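# Hold the drive case above the red mat, turned as pictured

## Task

Grip the drive case and keep it motionless in the air above the dark red felt mat, turned the way the reference image 'manual' shows it. Only gripper fingers may be in contact with it, nothing may have been knocked over, and you must call finished_scene yourself while it is held like that.

## Robot and tools

Robot: two arms, left_arm and right_arm, each ending in a two-finger parallel gripper with a wrist camera. left_arm sits on the +y side. Calibrated bases in the scene frame: left_arm at (-0.008, +0.281, 0) m, quat_wxyz (+1.000, 0, 0, -0.022); right_arm at (0, -0.285, 0) m, quat_wxyz (+1.000, 0, 0, +0.023). A two-camera stand is fixed to the floor behind the arms.

Frames: the scene frame has its origin at table-top height, halfway between the nominal bases, with +x pointing out over the table and +z up. Each arm reports its end_effector_position (m), end_effector_quat_wxyz, velocities and Hand target in its own base frame. Reported values may be off by a few centimetres, more at long reach. The gripper's fingers point along its +z axis and close along its y axis; end_effector_position is the point between the pads, roughly 1 cm short of the fingertips.

execute_actions(actions, cameras): actions is a list of actions; each action is a list of 1 to 15 rows, one row per 1/30 s step; a short action repeats its final row up to step 15. Every row holds 14 numbers in [-1, 1]: dx, dy, dz, rx, ry, rz, opening for left_arm, then the same seven for right_arm. The six pose numbers are an offset (not a pose) from that arm's Hand target as it stood when the action began, along that arm's own base axes; all rows of one action count from that same start, and each new action starts from the updated Hand target, so repeating an offset keeps moving the arm. Scale: 1.0 equals 0.6 m for dx/dy/dz and 180 degrees for rx/ry/rz, which together form one rotation vector turning about the Hand target's position. A translation longer than 1.0 gets shortened along its direction. Opening is absolute: +1 fully open (0.094 m), -1 closed. Send six zeros to leave an arm's pose alone, but always give the opening you want, since 0 is a real half-open command. Images come back only when actions is empty or cameras names them.

move(target, speed, blend, opening_speed, grip_force, blocking, cameras): target is one 14-number row as above, or a list of up to 15 such rows; every row is an offset from the Hand targets at the move's start, not from the previous row. The grippers follow straight paths at up to speed m/s (0.002 to 4.3, default 0.25; turning up to twice that in rad/s), finishing together, capped at 10 s. blend (m) rounds corners of a list; 0 stops at each point. opening_speed (per second on the -1..+1 scale, at least 0.2) ramps the fingers. grip_force sets the per-pad force limit in N, 10 to 50, per arm or shared; it persists, and lower values close slowly. blocking=false returns after about 0.5 s while motion continues. Fast moves lag, stray and hit harder; avoid paths passing near an arm's own base, which can whip the elbow round. The result adds a move: line giving the ending (done, off_target, moving, held, fault) and limits (paced = pose clipped, held = steps withheld).

wait(seconds, cameras): lets time pass (0 to 3600 s) without new commands; a running move goes on. stop(cameras): brakes a running move. zoom_image(camera, region): enlarges [x0, y0, x1, y1] pixels (at most 504 by 504) from a camera in the latest images. Cameras: cam_head_left, cam_head_right, cam_high, cam_low (504x504), cam_left_wrist, cam_right_wrist (672x504). show_instructions shows the reference image; read_manual gives licence texts; finished_scene(scene) ends the scene permanently.

Control details: each step the commanded orientation is limited to 40 degrees from the measured one. Hand target is the last command after that clip. Friction and load can leave a gripper several centimetres short even in free air; another execute_actions call (even all zeros) re-requests the target, otherwise send the remaining gap as an offset. An arm blocked by something keeps pushing until you command it back past its gripper.

Gripping: grip_measured uses the same scale as opening. Empty, it reads up to about 2.5 mm wide; on a hard object under full squeeze it reads about 3 mm narrower than the part. Force grows about 1 N per 0.001 below first-touch reading, then jumps to the limit near 20 N. Full force is roughly 50 to 64 N per pad. To release, command well above grip_measured. Closing on the other arm's fingers counts as an arm-to-arm press.

Result lines: positions, quats, Hand target, Joint positions (last entry per arm is opening in m), Joint velocities (may read within noise), Joint torques (offset, scaled, noisy; items 3 and 4 wrap at ±28 N m), Tool commands, step readings, and warnings like MOTOR HOT or OVER-TEMPERATURE FAULT. Holding loads or stretched poses heats motors; at 100 °C that arm goes limp for 30 to 60 s.

Avoid: dropping or letting go of a moving part, objects leaving the table, knocking things over, hard hits on fixtures, collisions or presses between the two arms, force on wrist-camera cables (touching with the cable counts as touching), and any arm stop. Occasional small pushes may disturb loose objects. Time elapses while you think, so act promptly and smoothly.

Each tool is called after "Emit:" as name(argument=value, ...), one argument or row to a line, values as JSON.

Reference images:

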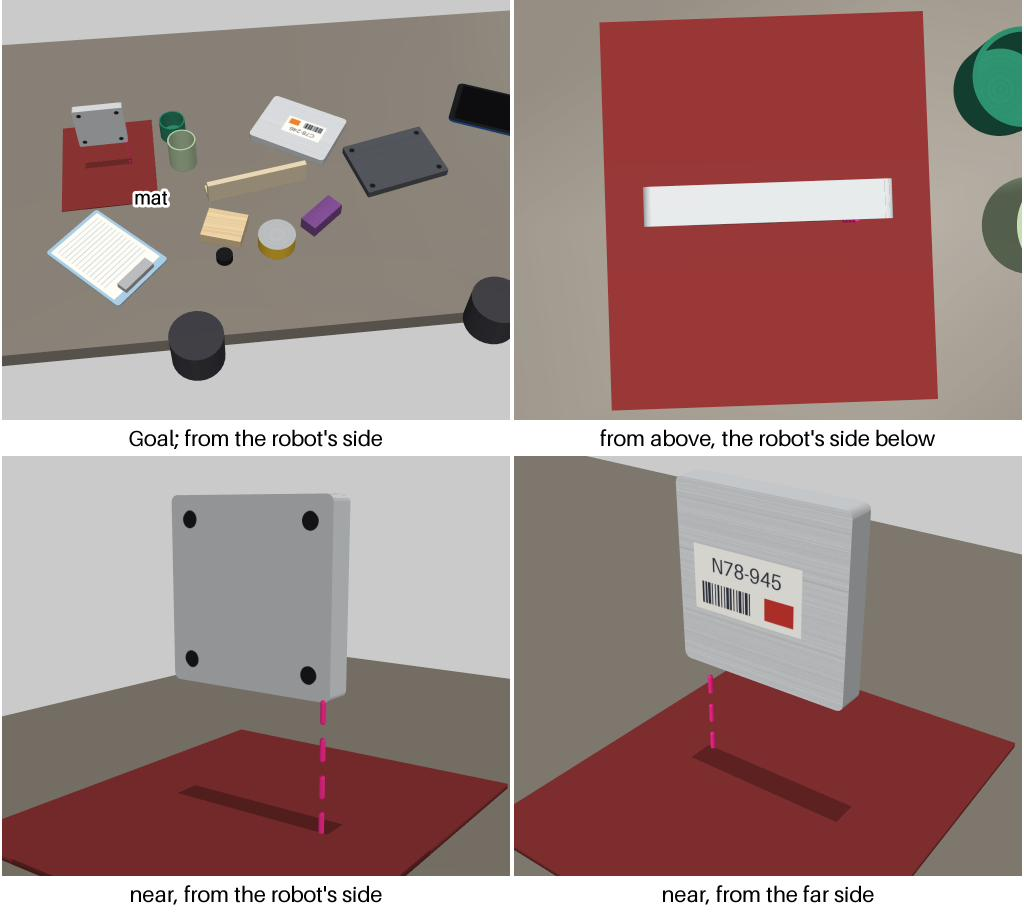

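## Session

Emit:
execute_actions(
  actions=[],
)

Scene clock: 0.00 s.
left_arm: end_effector_position=(+0.3119, +0.3647, +0.2881) grip_measured=+1.000 end_effector_quat_wxyz=(-0.215, +0.902, -0.338, -0.158) | right_arm: end_effector_position=(+0.5057, -0.2850, +0.3513) grip_measured=+1.000 end_effector_quat_wxyz=(+0.766, +0.263, +0.583, +0.066)
Joint positions: left_arm=[0.693 1.433 1.419 -1.318 -0.489 -1.671 0.094] | right_arm=[-0.585 1.39 0.811 0.767 -0.244 0.555 0.094]
Joint velocities: within noise
Joint torques (N m): no reading
Heat: left arm: hottest waist 26 °C; right arm: hottest waist 27 °C.
Hand target: left_arm +0.3165, +0.3686, +0.2989; -0.226, +0.902, -0.335, -0.152 | right_arm +0.5092, -0.2873, +0.3609; +0.771, +0.258, +0.578, +0.065
Tool commands: left_gripper/opening=+1.0 right_gripper/opening=+1.0

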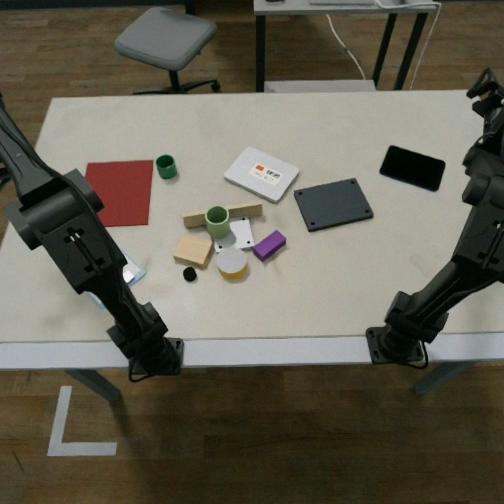

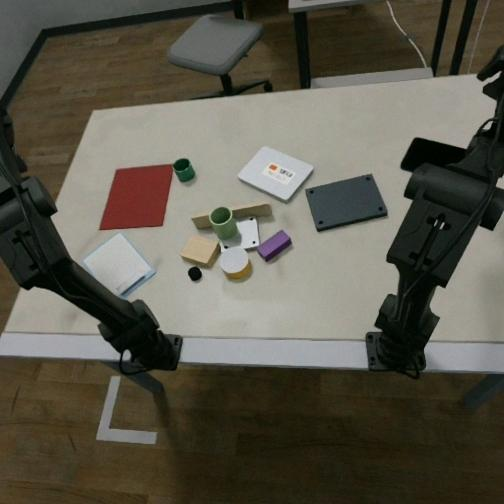

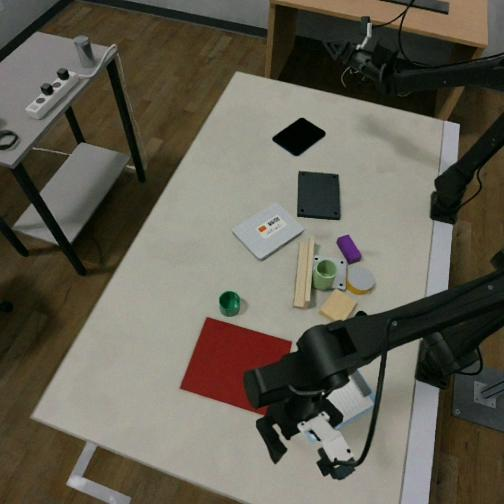

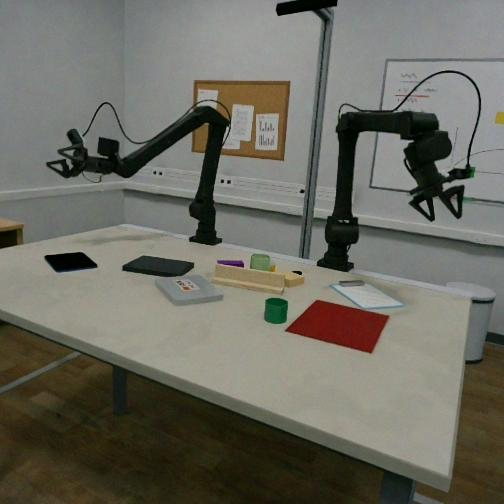

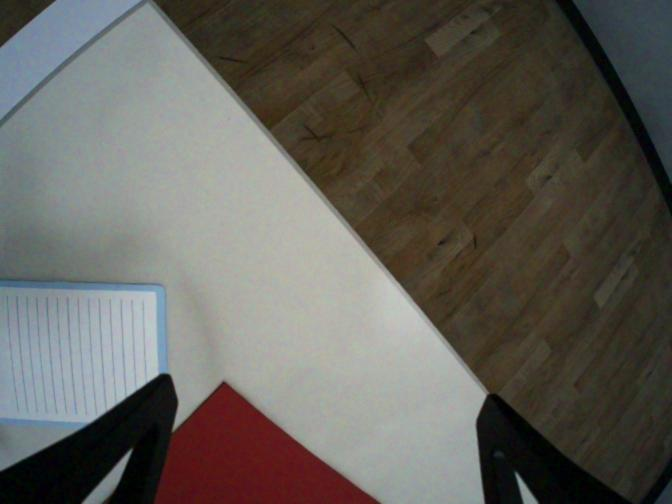

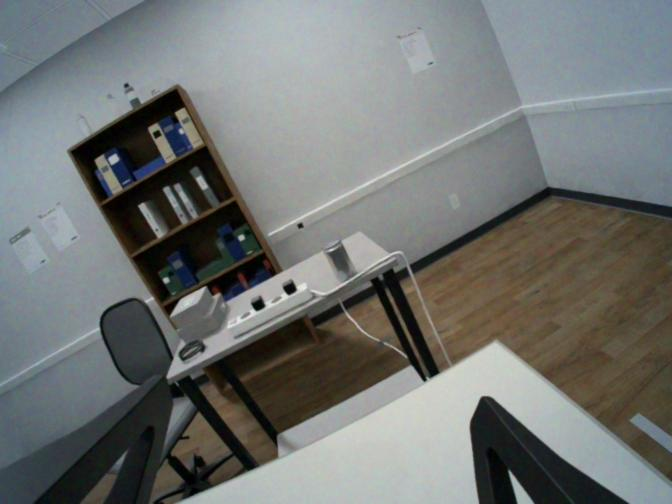

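Emit:
zoom_image(
  camera="cam_head_left",
  region=[150, 140, 310, 300],
)

Emit:
zoom_image(
  camera="cam_high",
  region=[220, 190, 400, 340],
)

Emit:
zoom_image(
  camera="cam_low",
  region=[140, 230, 340, 350],
)

Emit:
zoom_image(
  camera="cam_head_right",
  region=[150, 140, 310, 300],
)

Scaled by 3.150.

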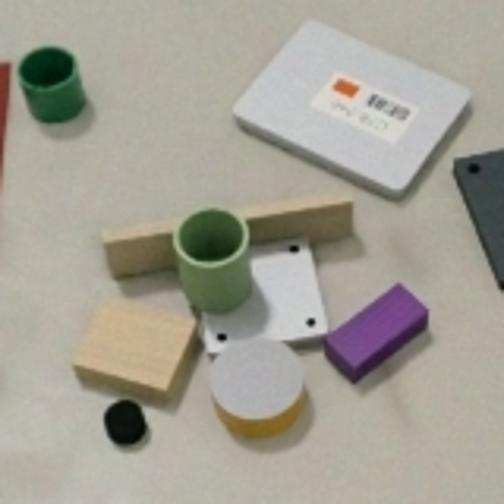

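Scaled by 2.800.

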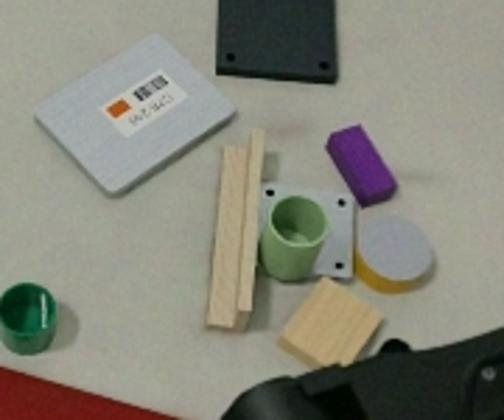

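Scaled by 2.520.

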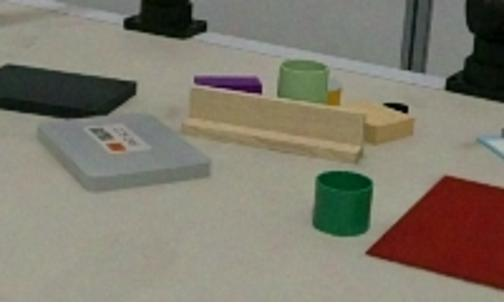

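Scaled by 3.150.

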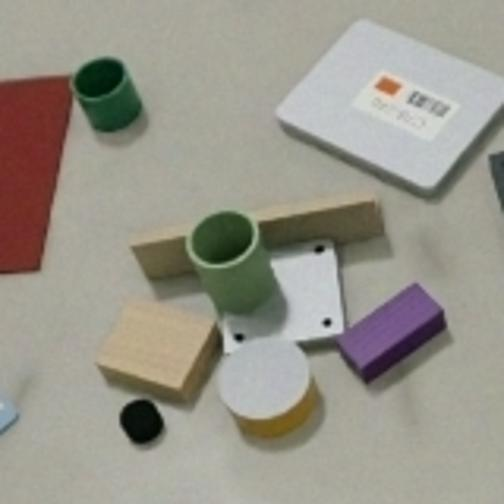

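Emit:
move(
  target=[-0.161, -0.894, 0.05, -0.1486, -0.100, 0.2203, 1, 0,0,0,0,0,0,1],
  speed=0.3,
  cameras=["all"],
)

Scene clock: 7.73 s.
left_arm: end_effector_position=(+0.2230, -0.1682, +0.3306) grip_measured=+1.000 end_effector_quat_wxyz=(+0.355, +0.747, -0.537, +0.165) | right_arm: end_effector_position=(+0.5057, -0.2850, +0.3513) grip_measured=+1.000 end_effector_quat_wxyz=(+0.766, +0.263, +0.583, +0.066)
Joint positions: left_arm=[-0.179 0.993 1.099 -1.688 0.805 -2.068 0.094] | right_arm=[-0.585 1.39 0.811 0.767 -0.244 0.555 0.094]
Joint torques (N m): left_arm=[1.32 -4.13 7.68 -0.14 0.48 -0.14] | right_arm=[-0.62 -9.47 8.79 1.16 0.02 0.01]
Heat: left arm: hottest elbow 27 °C; right arm: hottest waist 27 °C.
Hand target: left_arm +0.2199, -0.1678, +0.3289; +0.197, +0.929, -0.299, +0.092 | right_arm +0.5092, -0.2873, +0.3609; +0.771, +0.258, +0.578, +0.065
Off the commanded pose: left_arm 0.004 m, 83 deg; orientation clipped | right_arm 0.010 m, 1 deg.
joint sent to its limit (left arm) — joint 4 (wrist pitch), lower limit; joint 6 (wrist roll), lower limit. The joint targets are off in orientation, not in position.
move: off_target (left_arm); limits=paced

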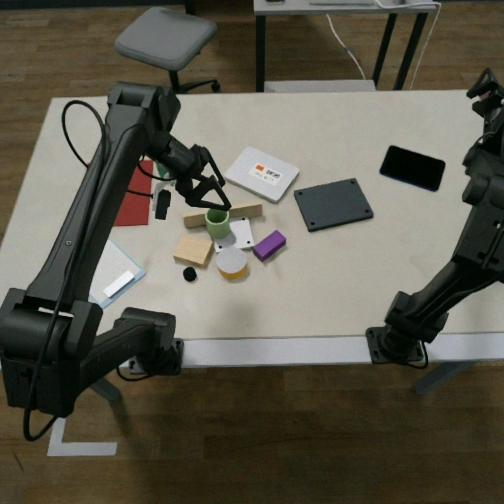

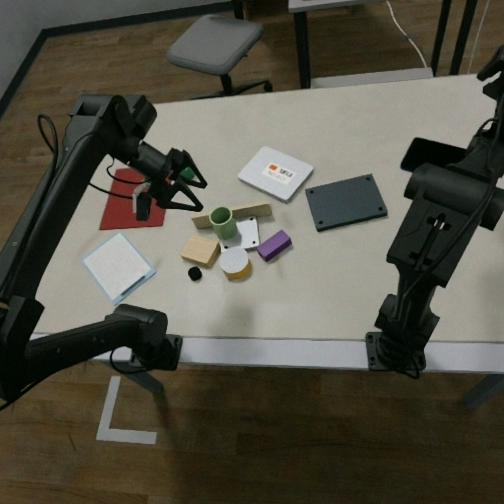

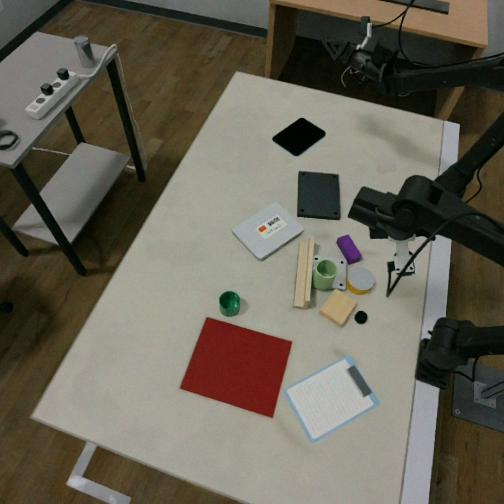

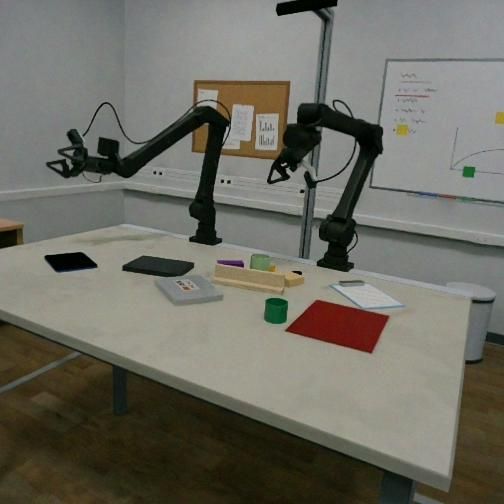

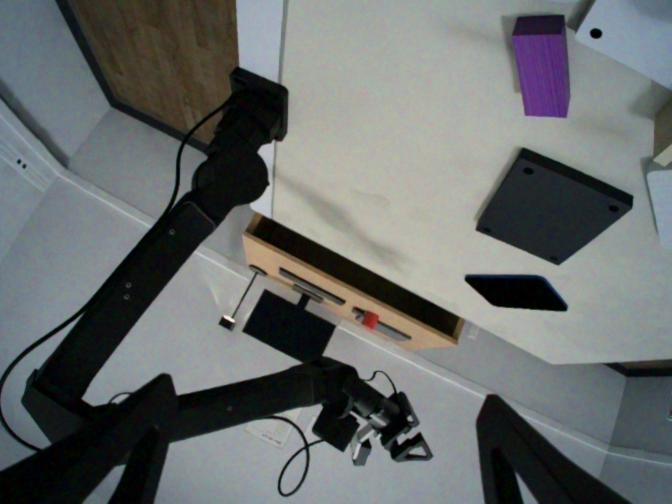

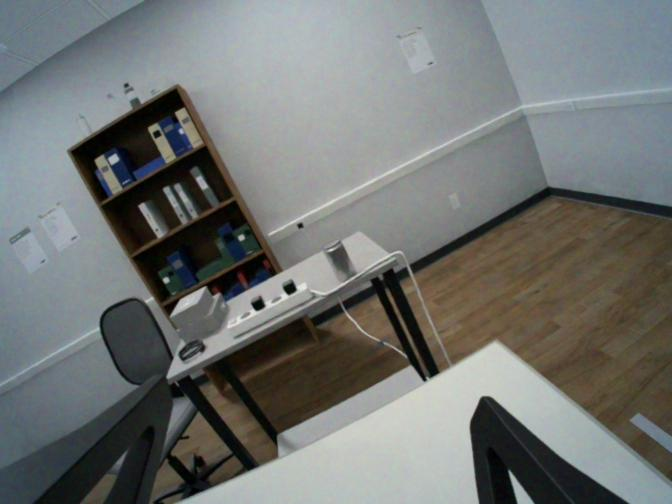

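Emit:
move(
  target=[0.3335, 0, 0.0, 0.0777, -0.1666, -0.7856, 1, 0,0,0,0,0,0,1],
  speed=0.4,
  cameras=["all"],
)

Scene clock: 12.43 s.
left_arm: end_effector_position=(+0.4104, -0.1600, +0.3104) grip_measured=+1.000 end_effector_quat_wxyz=(+0.000, -0.009, +1.000, -0.001) | right_arm: end_effector_position=(+0.5057, -0.2850, +0.3513) grip_measured=+1.000 end_effector_quat_wxyz=(+0.766, +0.263, +0.583, +0.066)
Joint positions: left_arm=[-0.37 1.495 1.614 -1.688 0.003 -0.389 0.094] | right_arm=[-0.585 1.39 0.811 0.767 -0.244 0.555 0.094]
Joint torques (N m): left_arm=[0.62 -12.4 12.67 0.03 -0.22 0.06] | right_arm=[-0.79 -9.52 8.8 1.16 0.02 0.01]
Heat: left arm: hottest elbow 28 °C; right arm: hottest waist 27 °C.
Hand target: left_arm +0.4200, -0.1678, +0.3289; +0.000, +0.000, +1.000, +0.000 | right_arm +0.5092, -0.2873, +0.3609; +0.771, +0.258, +0.578, +0.065
Off the commanded pose: left_arm 0.022 m, 1 deg | right_arm 0.010 m, 1 deg.
joint sent to its limit (left arm) — joint 4 (wrist pitch), lower limit. The joint targets still meet the commanded pose.
move: off_target (left_arm)

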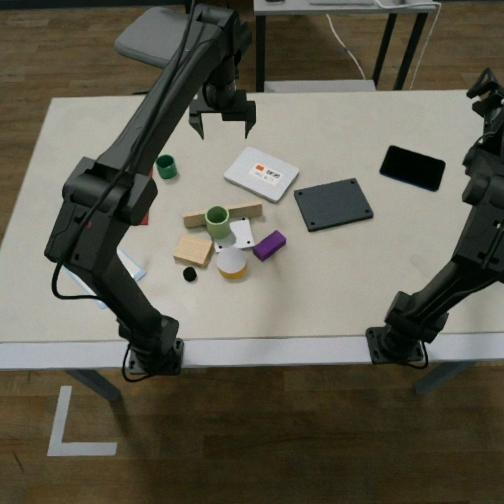

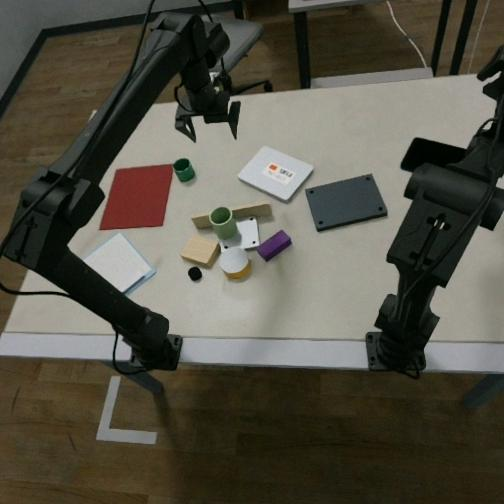

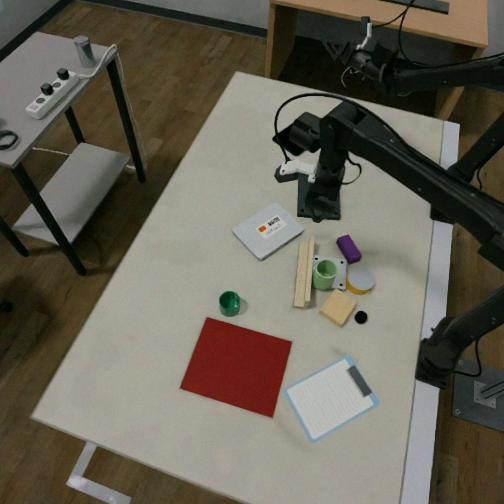

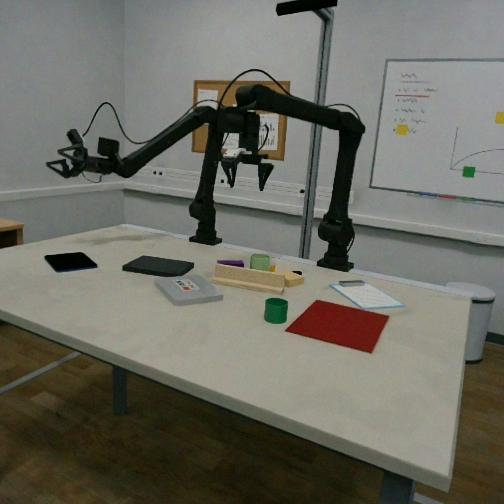

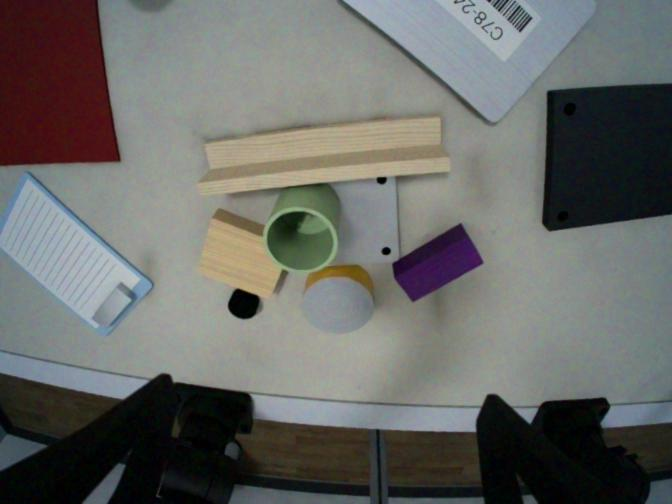

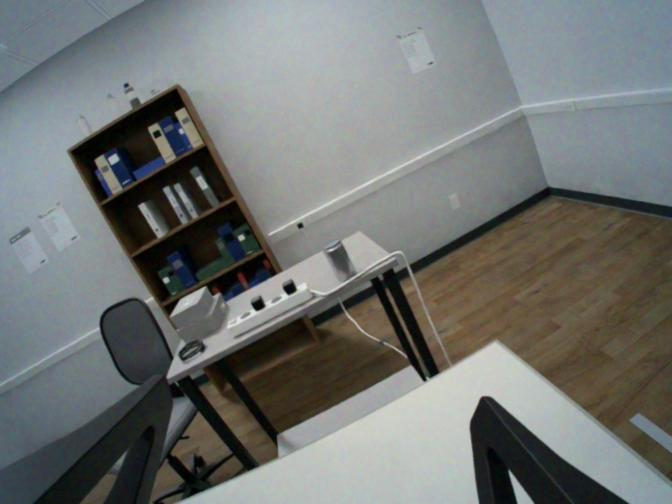

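Emit:
zoom_image(
  camera="cam_left_wrist",
  region=[180, 100, 500, 340],
)

Scaled by 1.575 from the camera's image (finer frame: 960x720).

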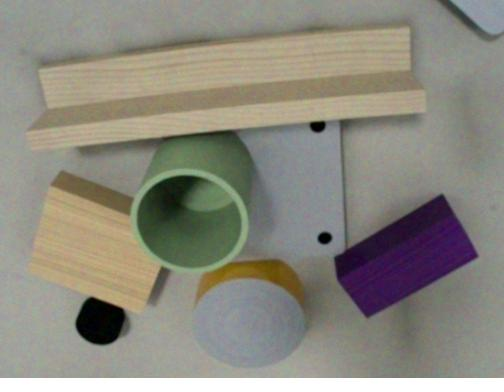

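Emit:
move(
  target=[-0.1167, 0.0663, -0.2148, 0,0,0, 1, 0,0,0,0,0,0,1],
  speed=0.3,
  cameras=["cam_left_wrist","cam_head_left","cam_low"],
)

Scene clock: 19.03 s.
left_arm: end_effector_position=(+0.3464, -0.1315, +0.1971) grip_measured=+1.000 end_effector_quat_wxyz=(-0.010, +0.001, +1.000, +0.003) | right_arm: end_effector_position=(+0.5057, -0.2850, +0.3513) grip_measured=+1.000 end_effector_quat_wxyz=(+0.766, +0.263, +0.583, +0.066)
Joint positions: left_arm=[-0.361 1.337 1.153 -1.408 0.002 -0.359 0.094] | right_arm=[-0.585 1.39 0.811 0.767 -0.244 0.555 0.094]
Joint torques (N m): left_arm=[2.02 -10.64 7.94 0.66 -0.18 0.04] | right_arm=[-0.67 -9.47 8.79 1.13 0.02 0.01]
Heat: left arm: hottest elbow 29 °C; right arm: hottest waist 27 °C.
Hand target: left_arm +0.3499, -0.1280, +0.2000; +0.000, +0.000, +1.000, +0.000 | right_arm +0.5092, -0.2873, +0.3609; +0.771, +0.258, +0.578, +0.065
Off the commanded pose: left_arm 0.006 m, 1 deg | right_arm 0.010 m, 1 deg.
move: done
Images, in order (width x height): cam_head_left 504x504, cam_low 504x504, cam_left_wrist 672x504.

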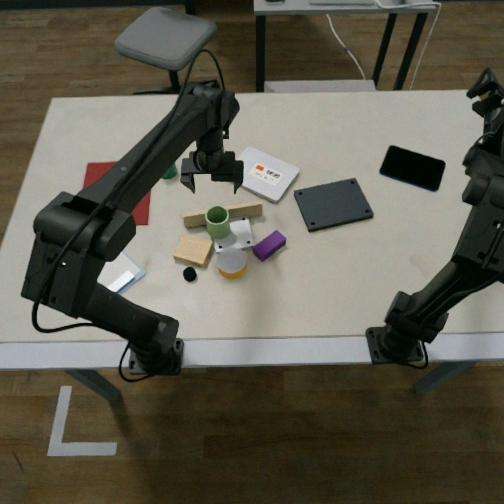

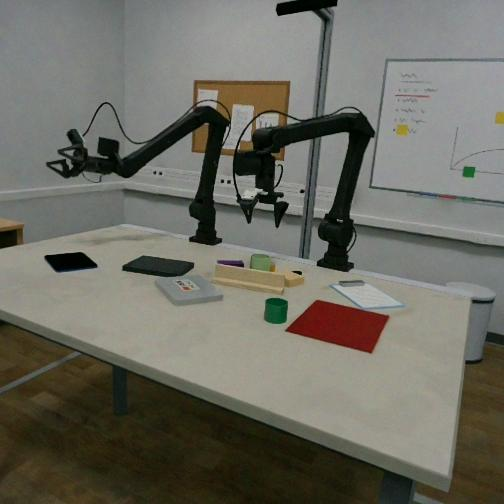

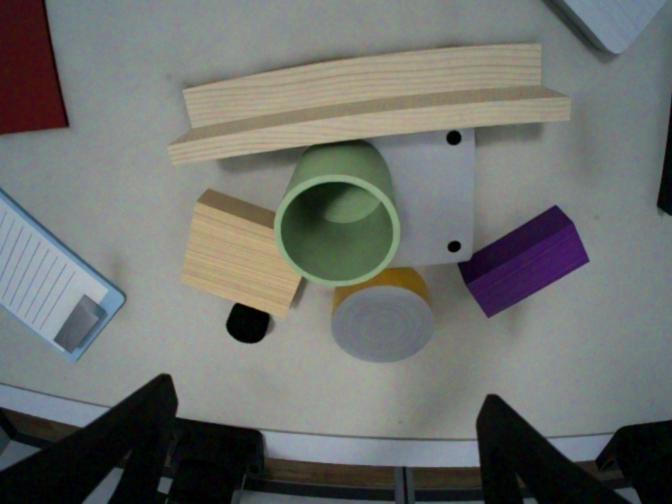

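Emit:
move(
  target=[0.0125, -0.0025, -0.225, 0,0,0, 1, 0,0,0,0,0,0,1],
  speed=0.15,
  cameras=["cam_left_wrist","cam_head_left","cam_low"],
)

Scene clock: 21.70 s.
left_arm: end_effector_position=(+0.3544, -0.1335, +0.0673) grip_measured=+1.000 end_effector_quat_wxyz=(-0.003, +0.001, +1.000, +0.000) | right_arm: end_effector_position=(+0.5057, -0.2850, +0.3513) grip_measured=+1.000 end_effector_quat_wxyz=(+0.766, +0.263, +0.583, +0.066)
Joint positions: left_arm=[-0.358 1.477 0.93 -1.029 0.002 -0.355 0.094] | right_arm=[-0.585 1.39 0.811 0.767 -0.244 0.555 0.094]
Joint torques (N m): left_arm=[2.02 -10.64 6.99 0.64 -0.18 0.07] | right_arm=[-0.73 -9.52 8.81 1.14 0.02 0.01]
Heat: left arm: hottest elbow 29 °C; right arm: hottest waist 27 °C.
Hand target: left_arm +0.3575, -0.1296, +0.0650; +0.000, +0.000, +1.000, +0.000 | right_arm +0.5092, -0.2873, +0.3609; +0.771, +0.258, +0.578, +0.065
Off the commanded pose: left_arm 0.005 m, 0 deg | right_arm 0.010 m, 1 deg.
move: done
Images, in order (width x height): cam_head_left 504x504, cam_low 504x504, cam_left_wrist 672x504.

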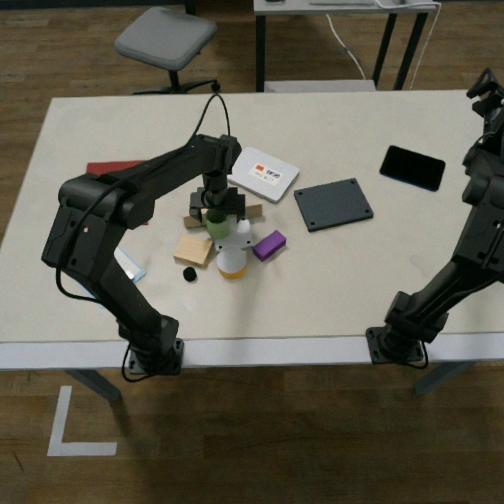

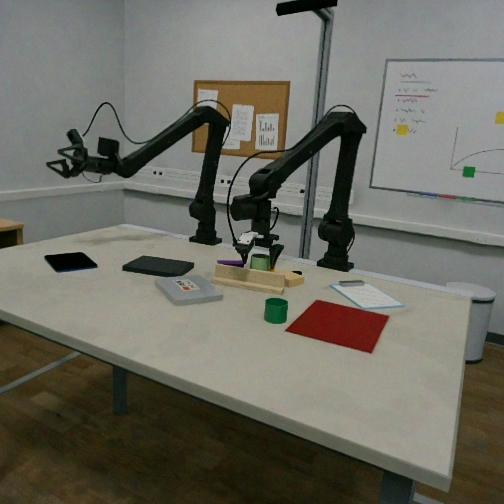

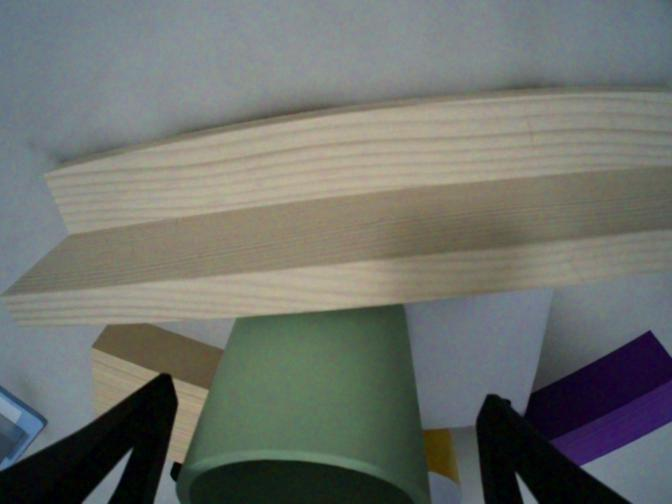

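Emit:
move(
  target=[0, 0, 0, 0,0,0, 0.3, 0,0,0,0,0,0,1],
  grip_force=[20,50],
  opening_speed=0.6,
  cameras=["cam_left_wrist"],
)

Scene clock: 24.93 s.
left_arm: end_effector_position=(+0.3546, -0.1330, +0.0673) grip_measured=+0.331 end_effector_quat_wxyz=(-0.003, +0.001, +1.000, +0.000) | right_arm: end_effector_position=(+0.5057, -0.2850, +0.3513) grip_measured=+1.000 end_effector_quat_wxyz=(+0.766, +0.263, +0.583, +0.066)
Joint positions: left_arm=[-0.357 1.477 0.93 -1.029 0.002 -0.355 0.063] | right_arm=[-0.585 1.39 0.811 0.767 -0.244 0.555 0.094]
Joint torques (N m): left_arm=[1.61 -10.93 6.98 0.69 -0.18 0.06] | right_arm=[-0.62 -9.52 8.77 1.17 0.02 0.01]
Heat: left arm: hottest elbow 29 °C; right arm: hottest waist 27 °C.
Hand target: left_arm +0.3575, -0.1296, +0.0650; +0.000, +0.000, +1.000, +0.000 | right_arm +0.5092, -0.2873, +0.3609; +0.771, +0.258, +0.578, +0.065
Off the commanded pose: left_arm 0.005 m, 0 deg | right_arm 0.010 m, 1 deg.
grip_force (N): 20, 50
move: done

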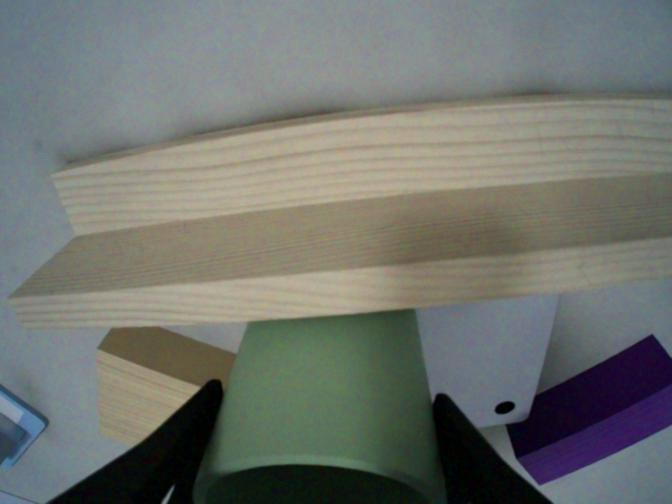

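Emit:
move(
  target=[
    [0, 0, 0, 0,0,0, 0.2, 0,0,0,0,0,0,1],
    [0, 0, 0.1917, 0,0,0, 0.2, 0,0,0,0,0,0,1],
    [-0.2625, -0.4173, 0.1917, 0,0,0, 0.2, 0,0,0,0,0,0,1],
    [-0.2625, -0.4173, 0.0, 0,0,0, 0.2, 0,0,0,0,0,0,1],
  ],
  speed=[0.1,0.12,0.2,0.12],
  blend=[0,0.02,0.02,0],
  cameras=["all"],
)

Scene clock: 30.33 s.
left_arm: end_effector_position=(+0.1983, -0.3789, +0.0673) grip_measured=+0.330 end_effector_quat_wxyz=(-0.003, +0.005, +1.000, +0.002) | right_arm: end_effector_position=(+0.5057, -0.2850, +0.3513) grip_measured=+1.000 end_effector_quat_wxyz=(+0.766, +0.263, +0.583, +0.066)
Joint positions: left_arm=[-1.086 1.595 1.068 -1.049 0.003 -1.077 0.062] | right_arm=[-0.585 1.39 0.811 0.767 -0.244 0.555 0.094]
Joint torques (N m): left_arm=[0.91 -12.45 6.91 0.68 -0.28 -0.12] | right_arm=[-0.73 -9.41 8.81 1.16 0.02 0.01]
Heat: left arm: hottest elbow 30 °C; right arm: hottest waist 27 °C.
Hand target: left_arm +0.1999, -0.3799, +0.0650; +0.000, +0.000, +1.000, +0.000 | right_arm +0.5092, -0.2873, +0.3609; +0.771, +0.258, +0.578, +0.065
Off the commanded pose: left_arm 0.003 m, 1 deg | right_arm 0.010 m, 1 deg.
grip_force (N): 20, 50
move: done

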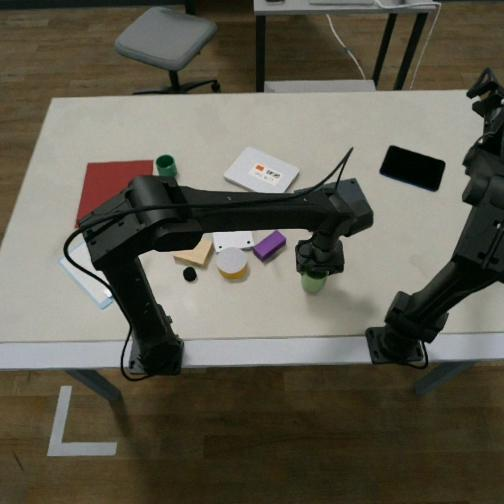

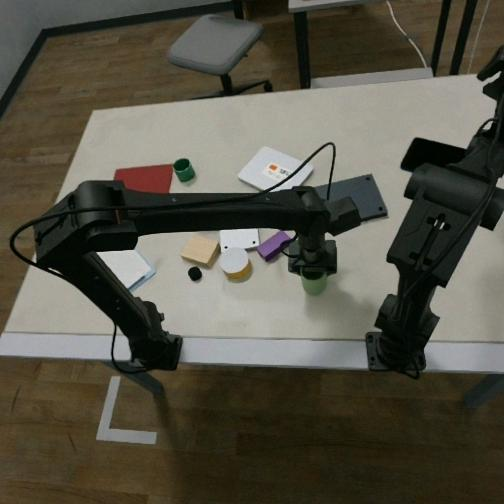

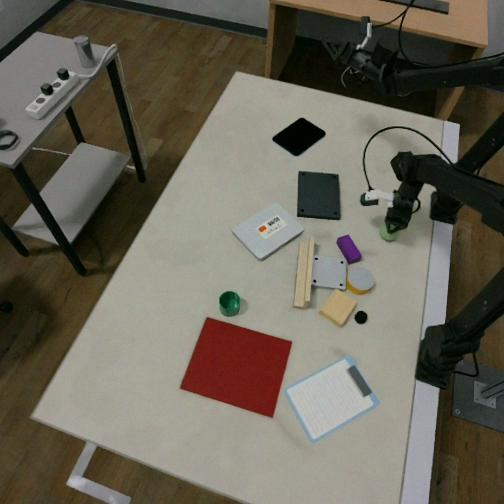

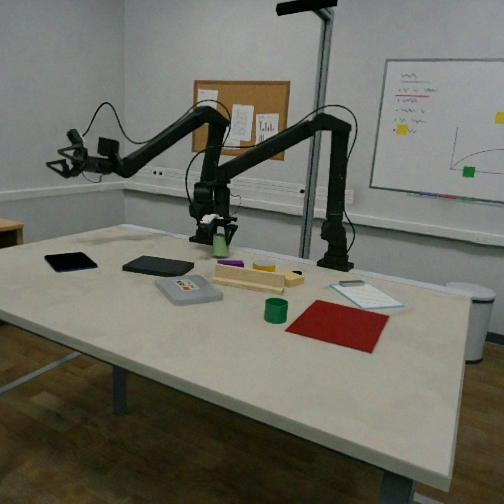

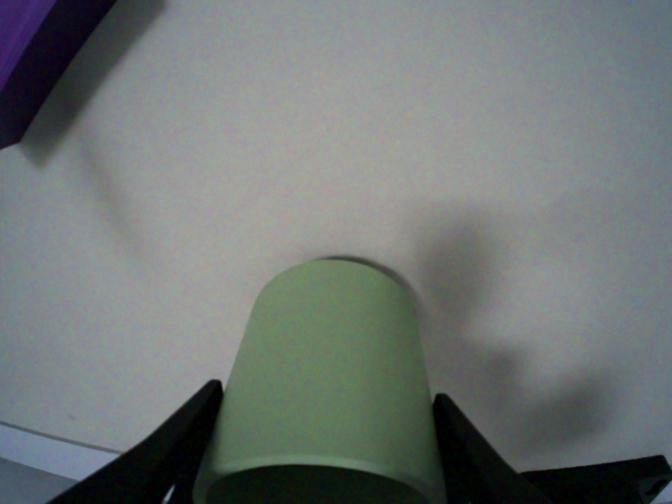

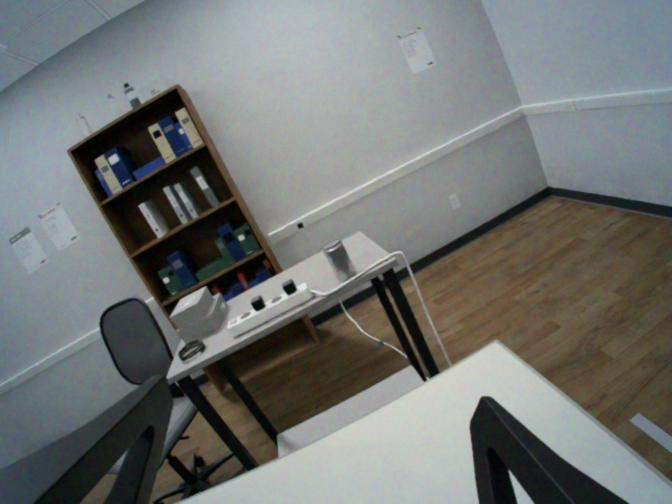

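Emit:
move(
  target=[0, 0, -0.025, 0,0,0, 0.2, 0,0,0,0,0,0,1],
  speed=0.03,
  cameras=["cam_left_wrist"],
)

Scene clock: 31.47 s.
left_arm: end_effector_position=(+0.1991, -0.3803, +0.0554) grip_measured=+0.330 end_effector_quat_wxyz=(-0.001, +0.005, +1.000, -0.002) | right_arm: end_effector_position=(+0.5057, -0.2850, +0.3513) grip_measured=+1.000 end_effector_quat_wxyz=(+0.766, +0.263, +0.583, +0.066)
Joint positions: left_arm=[-1.086 1.611 1.052 -1.009 0.003 -1.077 0.062] | right_arm=[-0.585 1.39 0.811 0.767 -0.244 0.555 0.094]
Joint torques (N m): left_arm=[0.67 -12.63 6.87 0.58 -0.26 -0.1] | right_arm=[-0.67 -9.52 8.8 1.14 0.01 0]
Heat: left arm: hottest elbow 30 °C; right arm: hottest waist 27 °C.
Hand target: left_arm +0.1999, -0.3799, +0.0500; +0.000, +0.000, +1.000, +0.000 | right_arm +0.5092, -0.2873, +0.3609; +0.771, +0.258, +0.578, +0.065
Off the commanded pose: left_arm 0.006 m, 1 deg | right_arm 0.010 m, 1 deg.
grip_force (N): 20, 50
move: done

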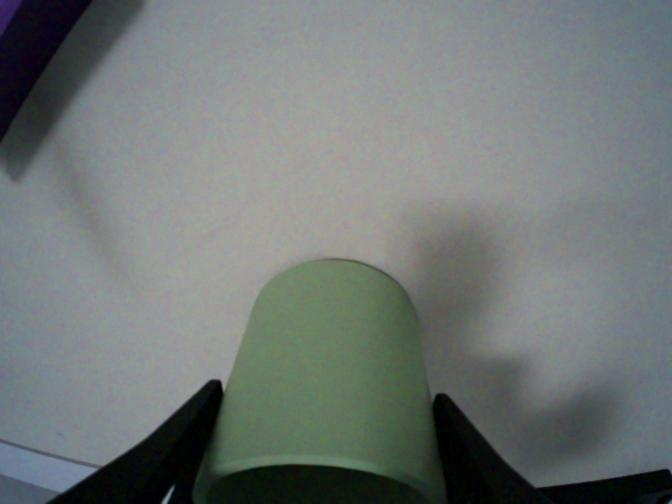

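Emit:
move(
  target=[0, 0, -0.01, 0,0,0, 0.2, 0,0,0,0,0,0,1],
  speed=0.03,
  cameras=["cam_left_wrist"],
)

Emit:
zoom_image(
  camera="cam_left_wrist",
  region=[220, 220, 470, 400],
)

Scene clock: 32.23 s.
left_arm: end_effector_position=(+0.1997, -0.3814, +0.0522) grip_measured=+0.330 end_effector_quat_wxyz=(+0.000, +0.005, +1.000, -0.004) | right_arm: end_effector_position=(+0.5057, -0.2850, +0.3513) grip_measured=+1.000 end_effector_quat_wxyz=(+0.766, +0.263, +0.583, +0.066)
Joint positions: left_arm=[-1.086 1.615 1.047 -0.994 0.003 -1.077 0.062] | right_arm=[-0.585 1.39 0.811 0.767 -0.244 0.555 0.094]
Joint torques (N m): left_arm=[1.03 -11.93 6.56 0.59 -0.26 -0.1] | right_arm=[-0.67 -9.35 8.79 1.17 0.02 0]
Heat: left arm: hottest elbow 30 °C; right arm: hottest waist 27 °C.
Hand target: left_arm +0.1999, -0.3800, +0.0440; +0.000, +0.000, +1.000, +0.000 | right_arm +0.5092, -0.2873, +0.3609; +0.771, +0.258, +0.578, +0.065
Off the commanded pose: left_arm 0.008 m, 1 deg | right_arm 0.010 m, 1 deg.
grip_force (N): 20, 50
move: done

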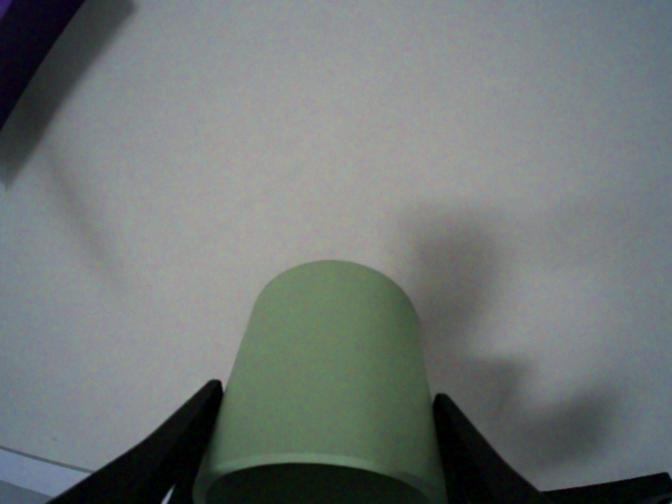

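Scaled by 2.016 from the camera's image (finer frame: 960x720).

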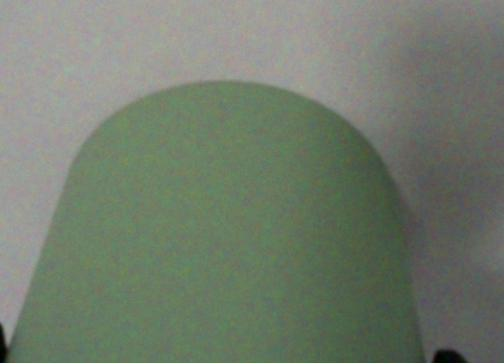

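Emit:
move(
  target=[0, 0, -0.007, 0,0,0, 0.2, 0,0,0,0,0,0,1],
  speed=0.03,
)

Scene clock: 32.93 s.
left_arm: end_effector_position=(+0.2004, -0.3828, +0.0523) grip_measured=+0.330 end_effector_quat_wxyz=(+0.002, +0.005, +1.000, -0.007) | right_arm: end_effector_position=(+0.5057, -0.2850, +0.3513) grip_measured=+1.000 end_effector_quat_wxyz=(+0.766, +0.263, +0.583, +0.066)
Joint positions: left_arm=[-1.086 1.615 1.047 -0.988 0.003 -1.077 0.062] | right_arm=[-0.585 1.39 0.811 0.767 -0.244 0.555 0.094]
Joint torques (N m): left_arm=[0.73 -11.58 6.16 0.94 -0.28 -0.11] | right_arm=[-0.73 -9.52 8.79 1.16 0.02 0.01]
Heat: left arm: hottest elbow 30 °C; right arm: hottest waist 27 °C.
Hand target: left_arm +0.1999, -0.3800, +0.0398; +0.000, +0.000, +1.000, +0.000 | right_arm +0.5092, -0.2873, +0.3609; +0.771, +0.258, +0.578, +0.065
Off the commanded pose: left_arm 0.013 m, 1 deg | right_arm 0.010 m, 1 deg.
grip_force (N): 20, 50
move: off_target (left_arm)

Emit:
move(
  target=[
    [0, 0, 0.008, 0,0,0, 0.2, 0,0,0,0,0,0,1],
    [0, 0, 0.008, 0,0,0, 0.95, 0,0,0,0,0,0,1],
    [0, 0, 0.25, 0,0,0, 0.95, 0,0,0,0,0,0,1],
  ],
  speed=[0.03,0.1,0.15],
  opening_speed=0.8,
  cameras=["all"],
)

Scene clock: 36.47 s.
left_arm: end_effector_position=(+0.1923, -0.3673, +0.1706) grip_measured=+0.948 end_effector_quat_wxyz=(-0.011, +0.005, +1.000, +0.018) | right_arm: end_effector_position=(+0.5057, -0.2850, +0.3513) grip_measured=+1.000 end_effector_quat_wxyz=(+0.766, +0.263, +0.583, +0.066)
Joint positions: left_arm=[-1.086 1.48 1.228 -1.361 0.003 -1.077 0.091] | right_arm=[-0.585 1.39 0.811 0.767 -0.244 0.555 0.094]
Joint torques (N m): left_arm=[1.38 -12.98 11.79 -0.09 -0.23 -0.11] | right_arm=[-0.67 -9.47 8.81 1.16 0.02 0]
Heat: left arm: hottest elbow 30 °C; right arm: hottest waist 27 °C.
Hand target: left_arm +0.1999, -0.3800, +0.1897; +0.000, +0.000, +1.000, +0.000 | right_arm +0.5092, -0.2873, +0.3609; +0.771, +0.258, +0.578, +0.065
Off the commanded pose: left_arm 0.024 m, 2 deg | right_arm 0.010 m, 1 deg.
grip_force (N): 20, 50
move: off_target (left_arm)

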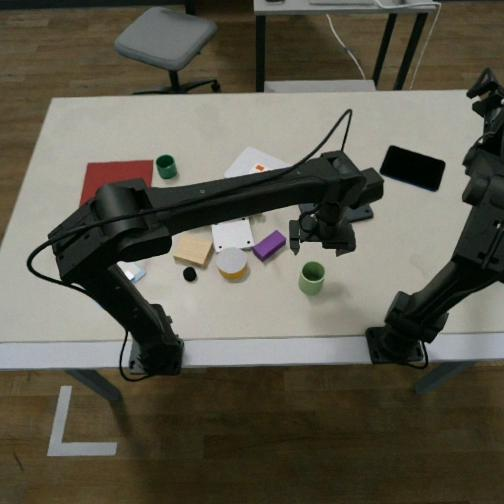

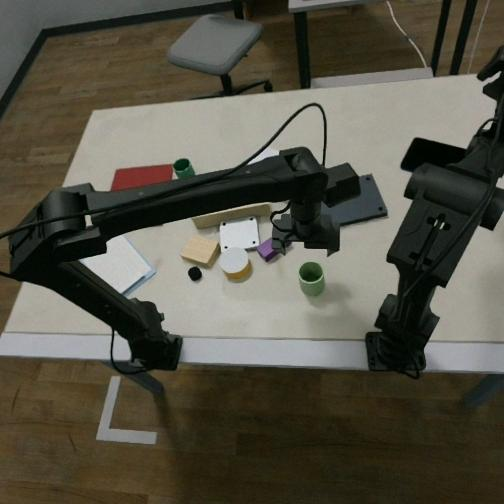

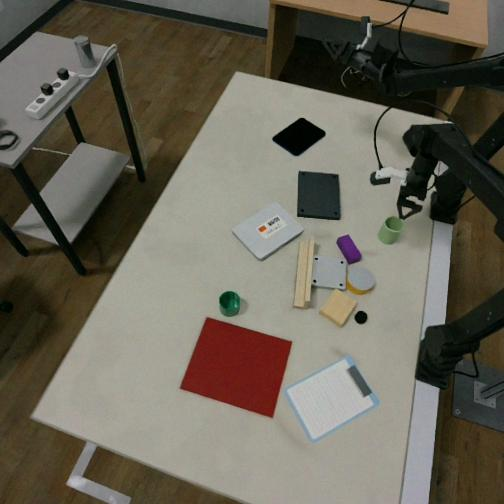

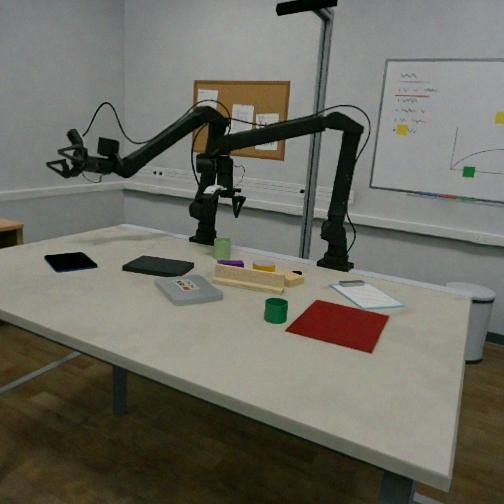

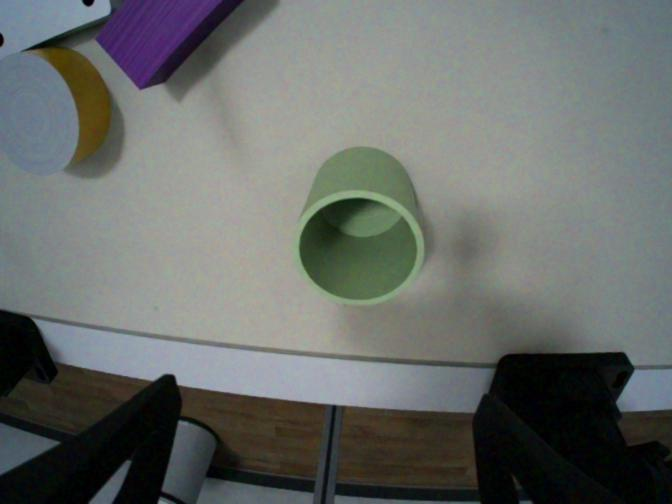

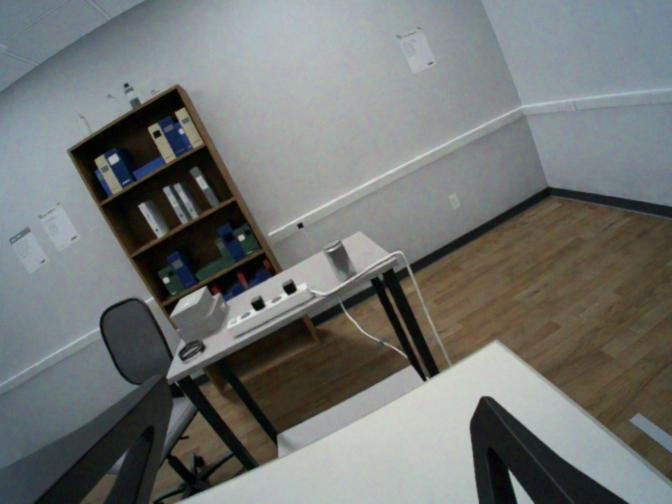

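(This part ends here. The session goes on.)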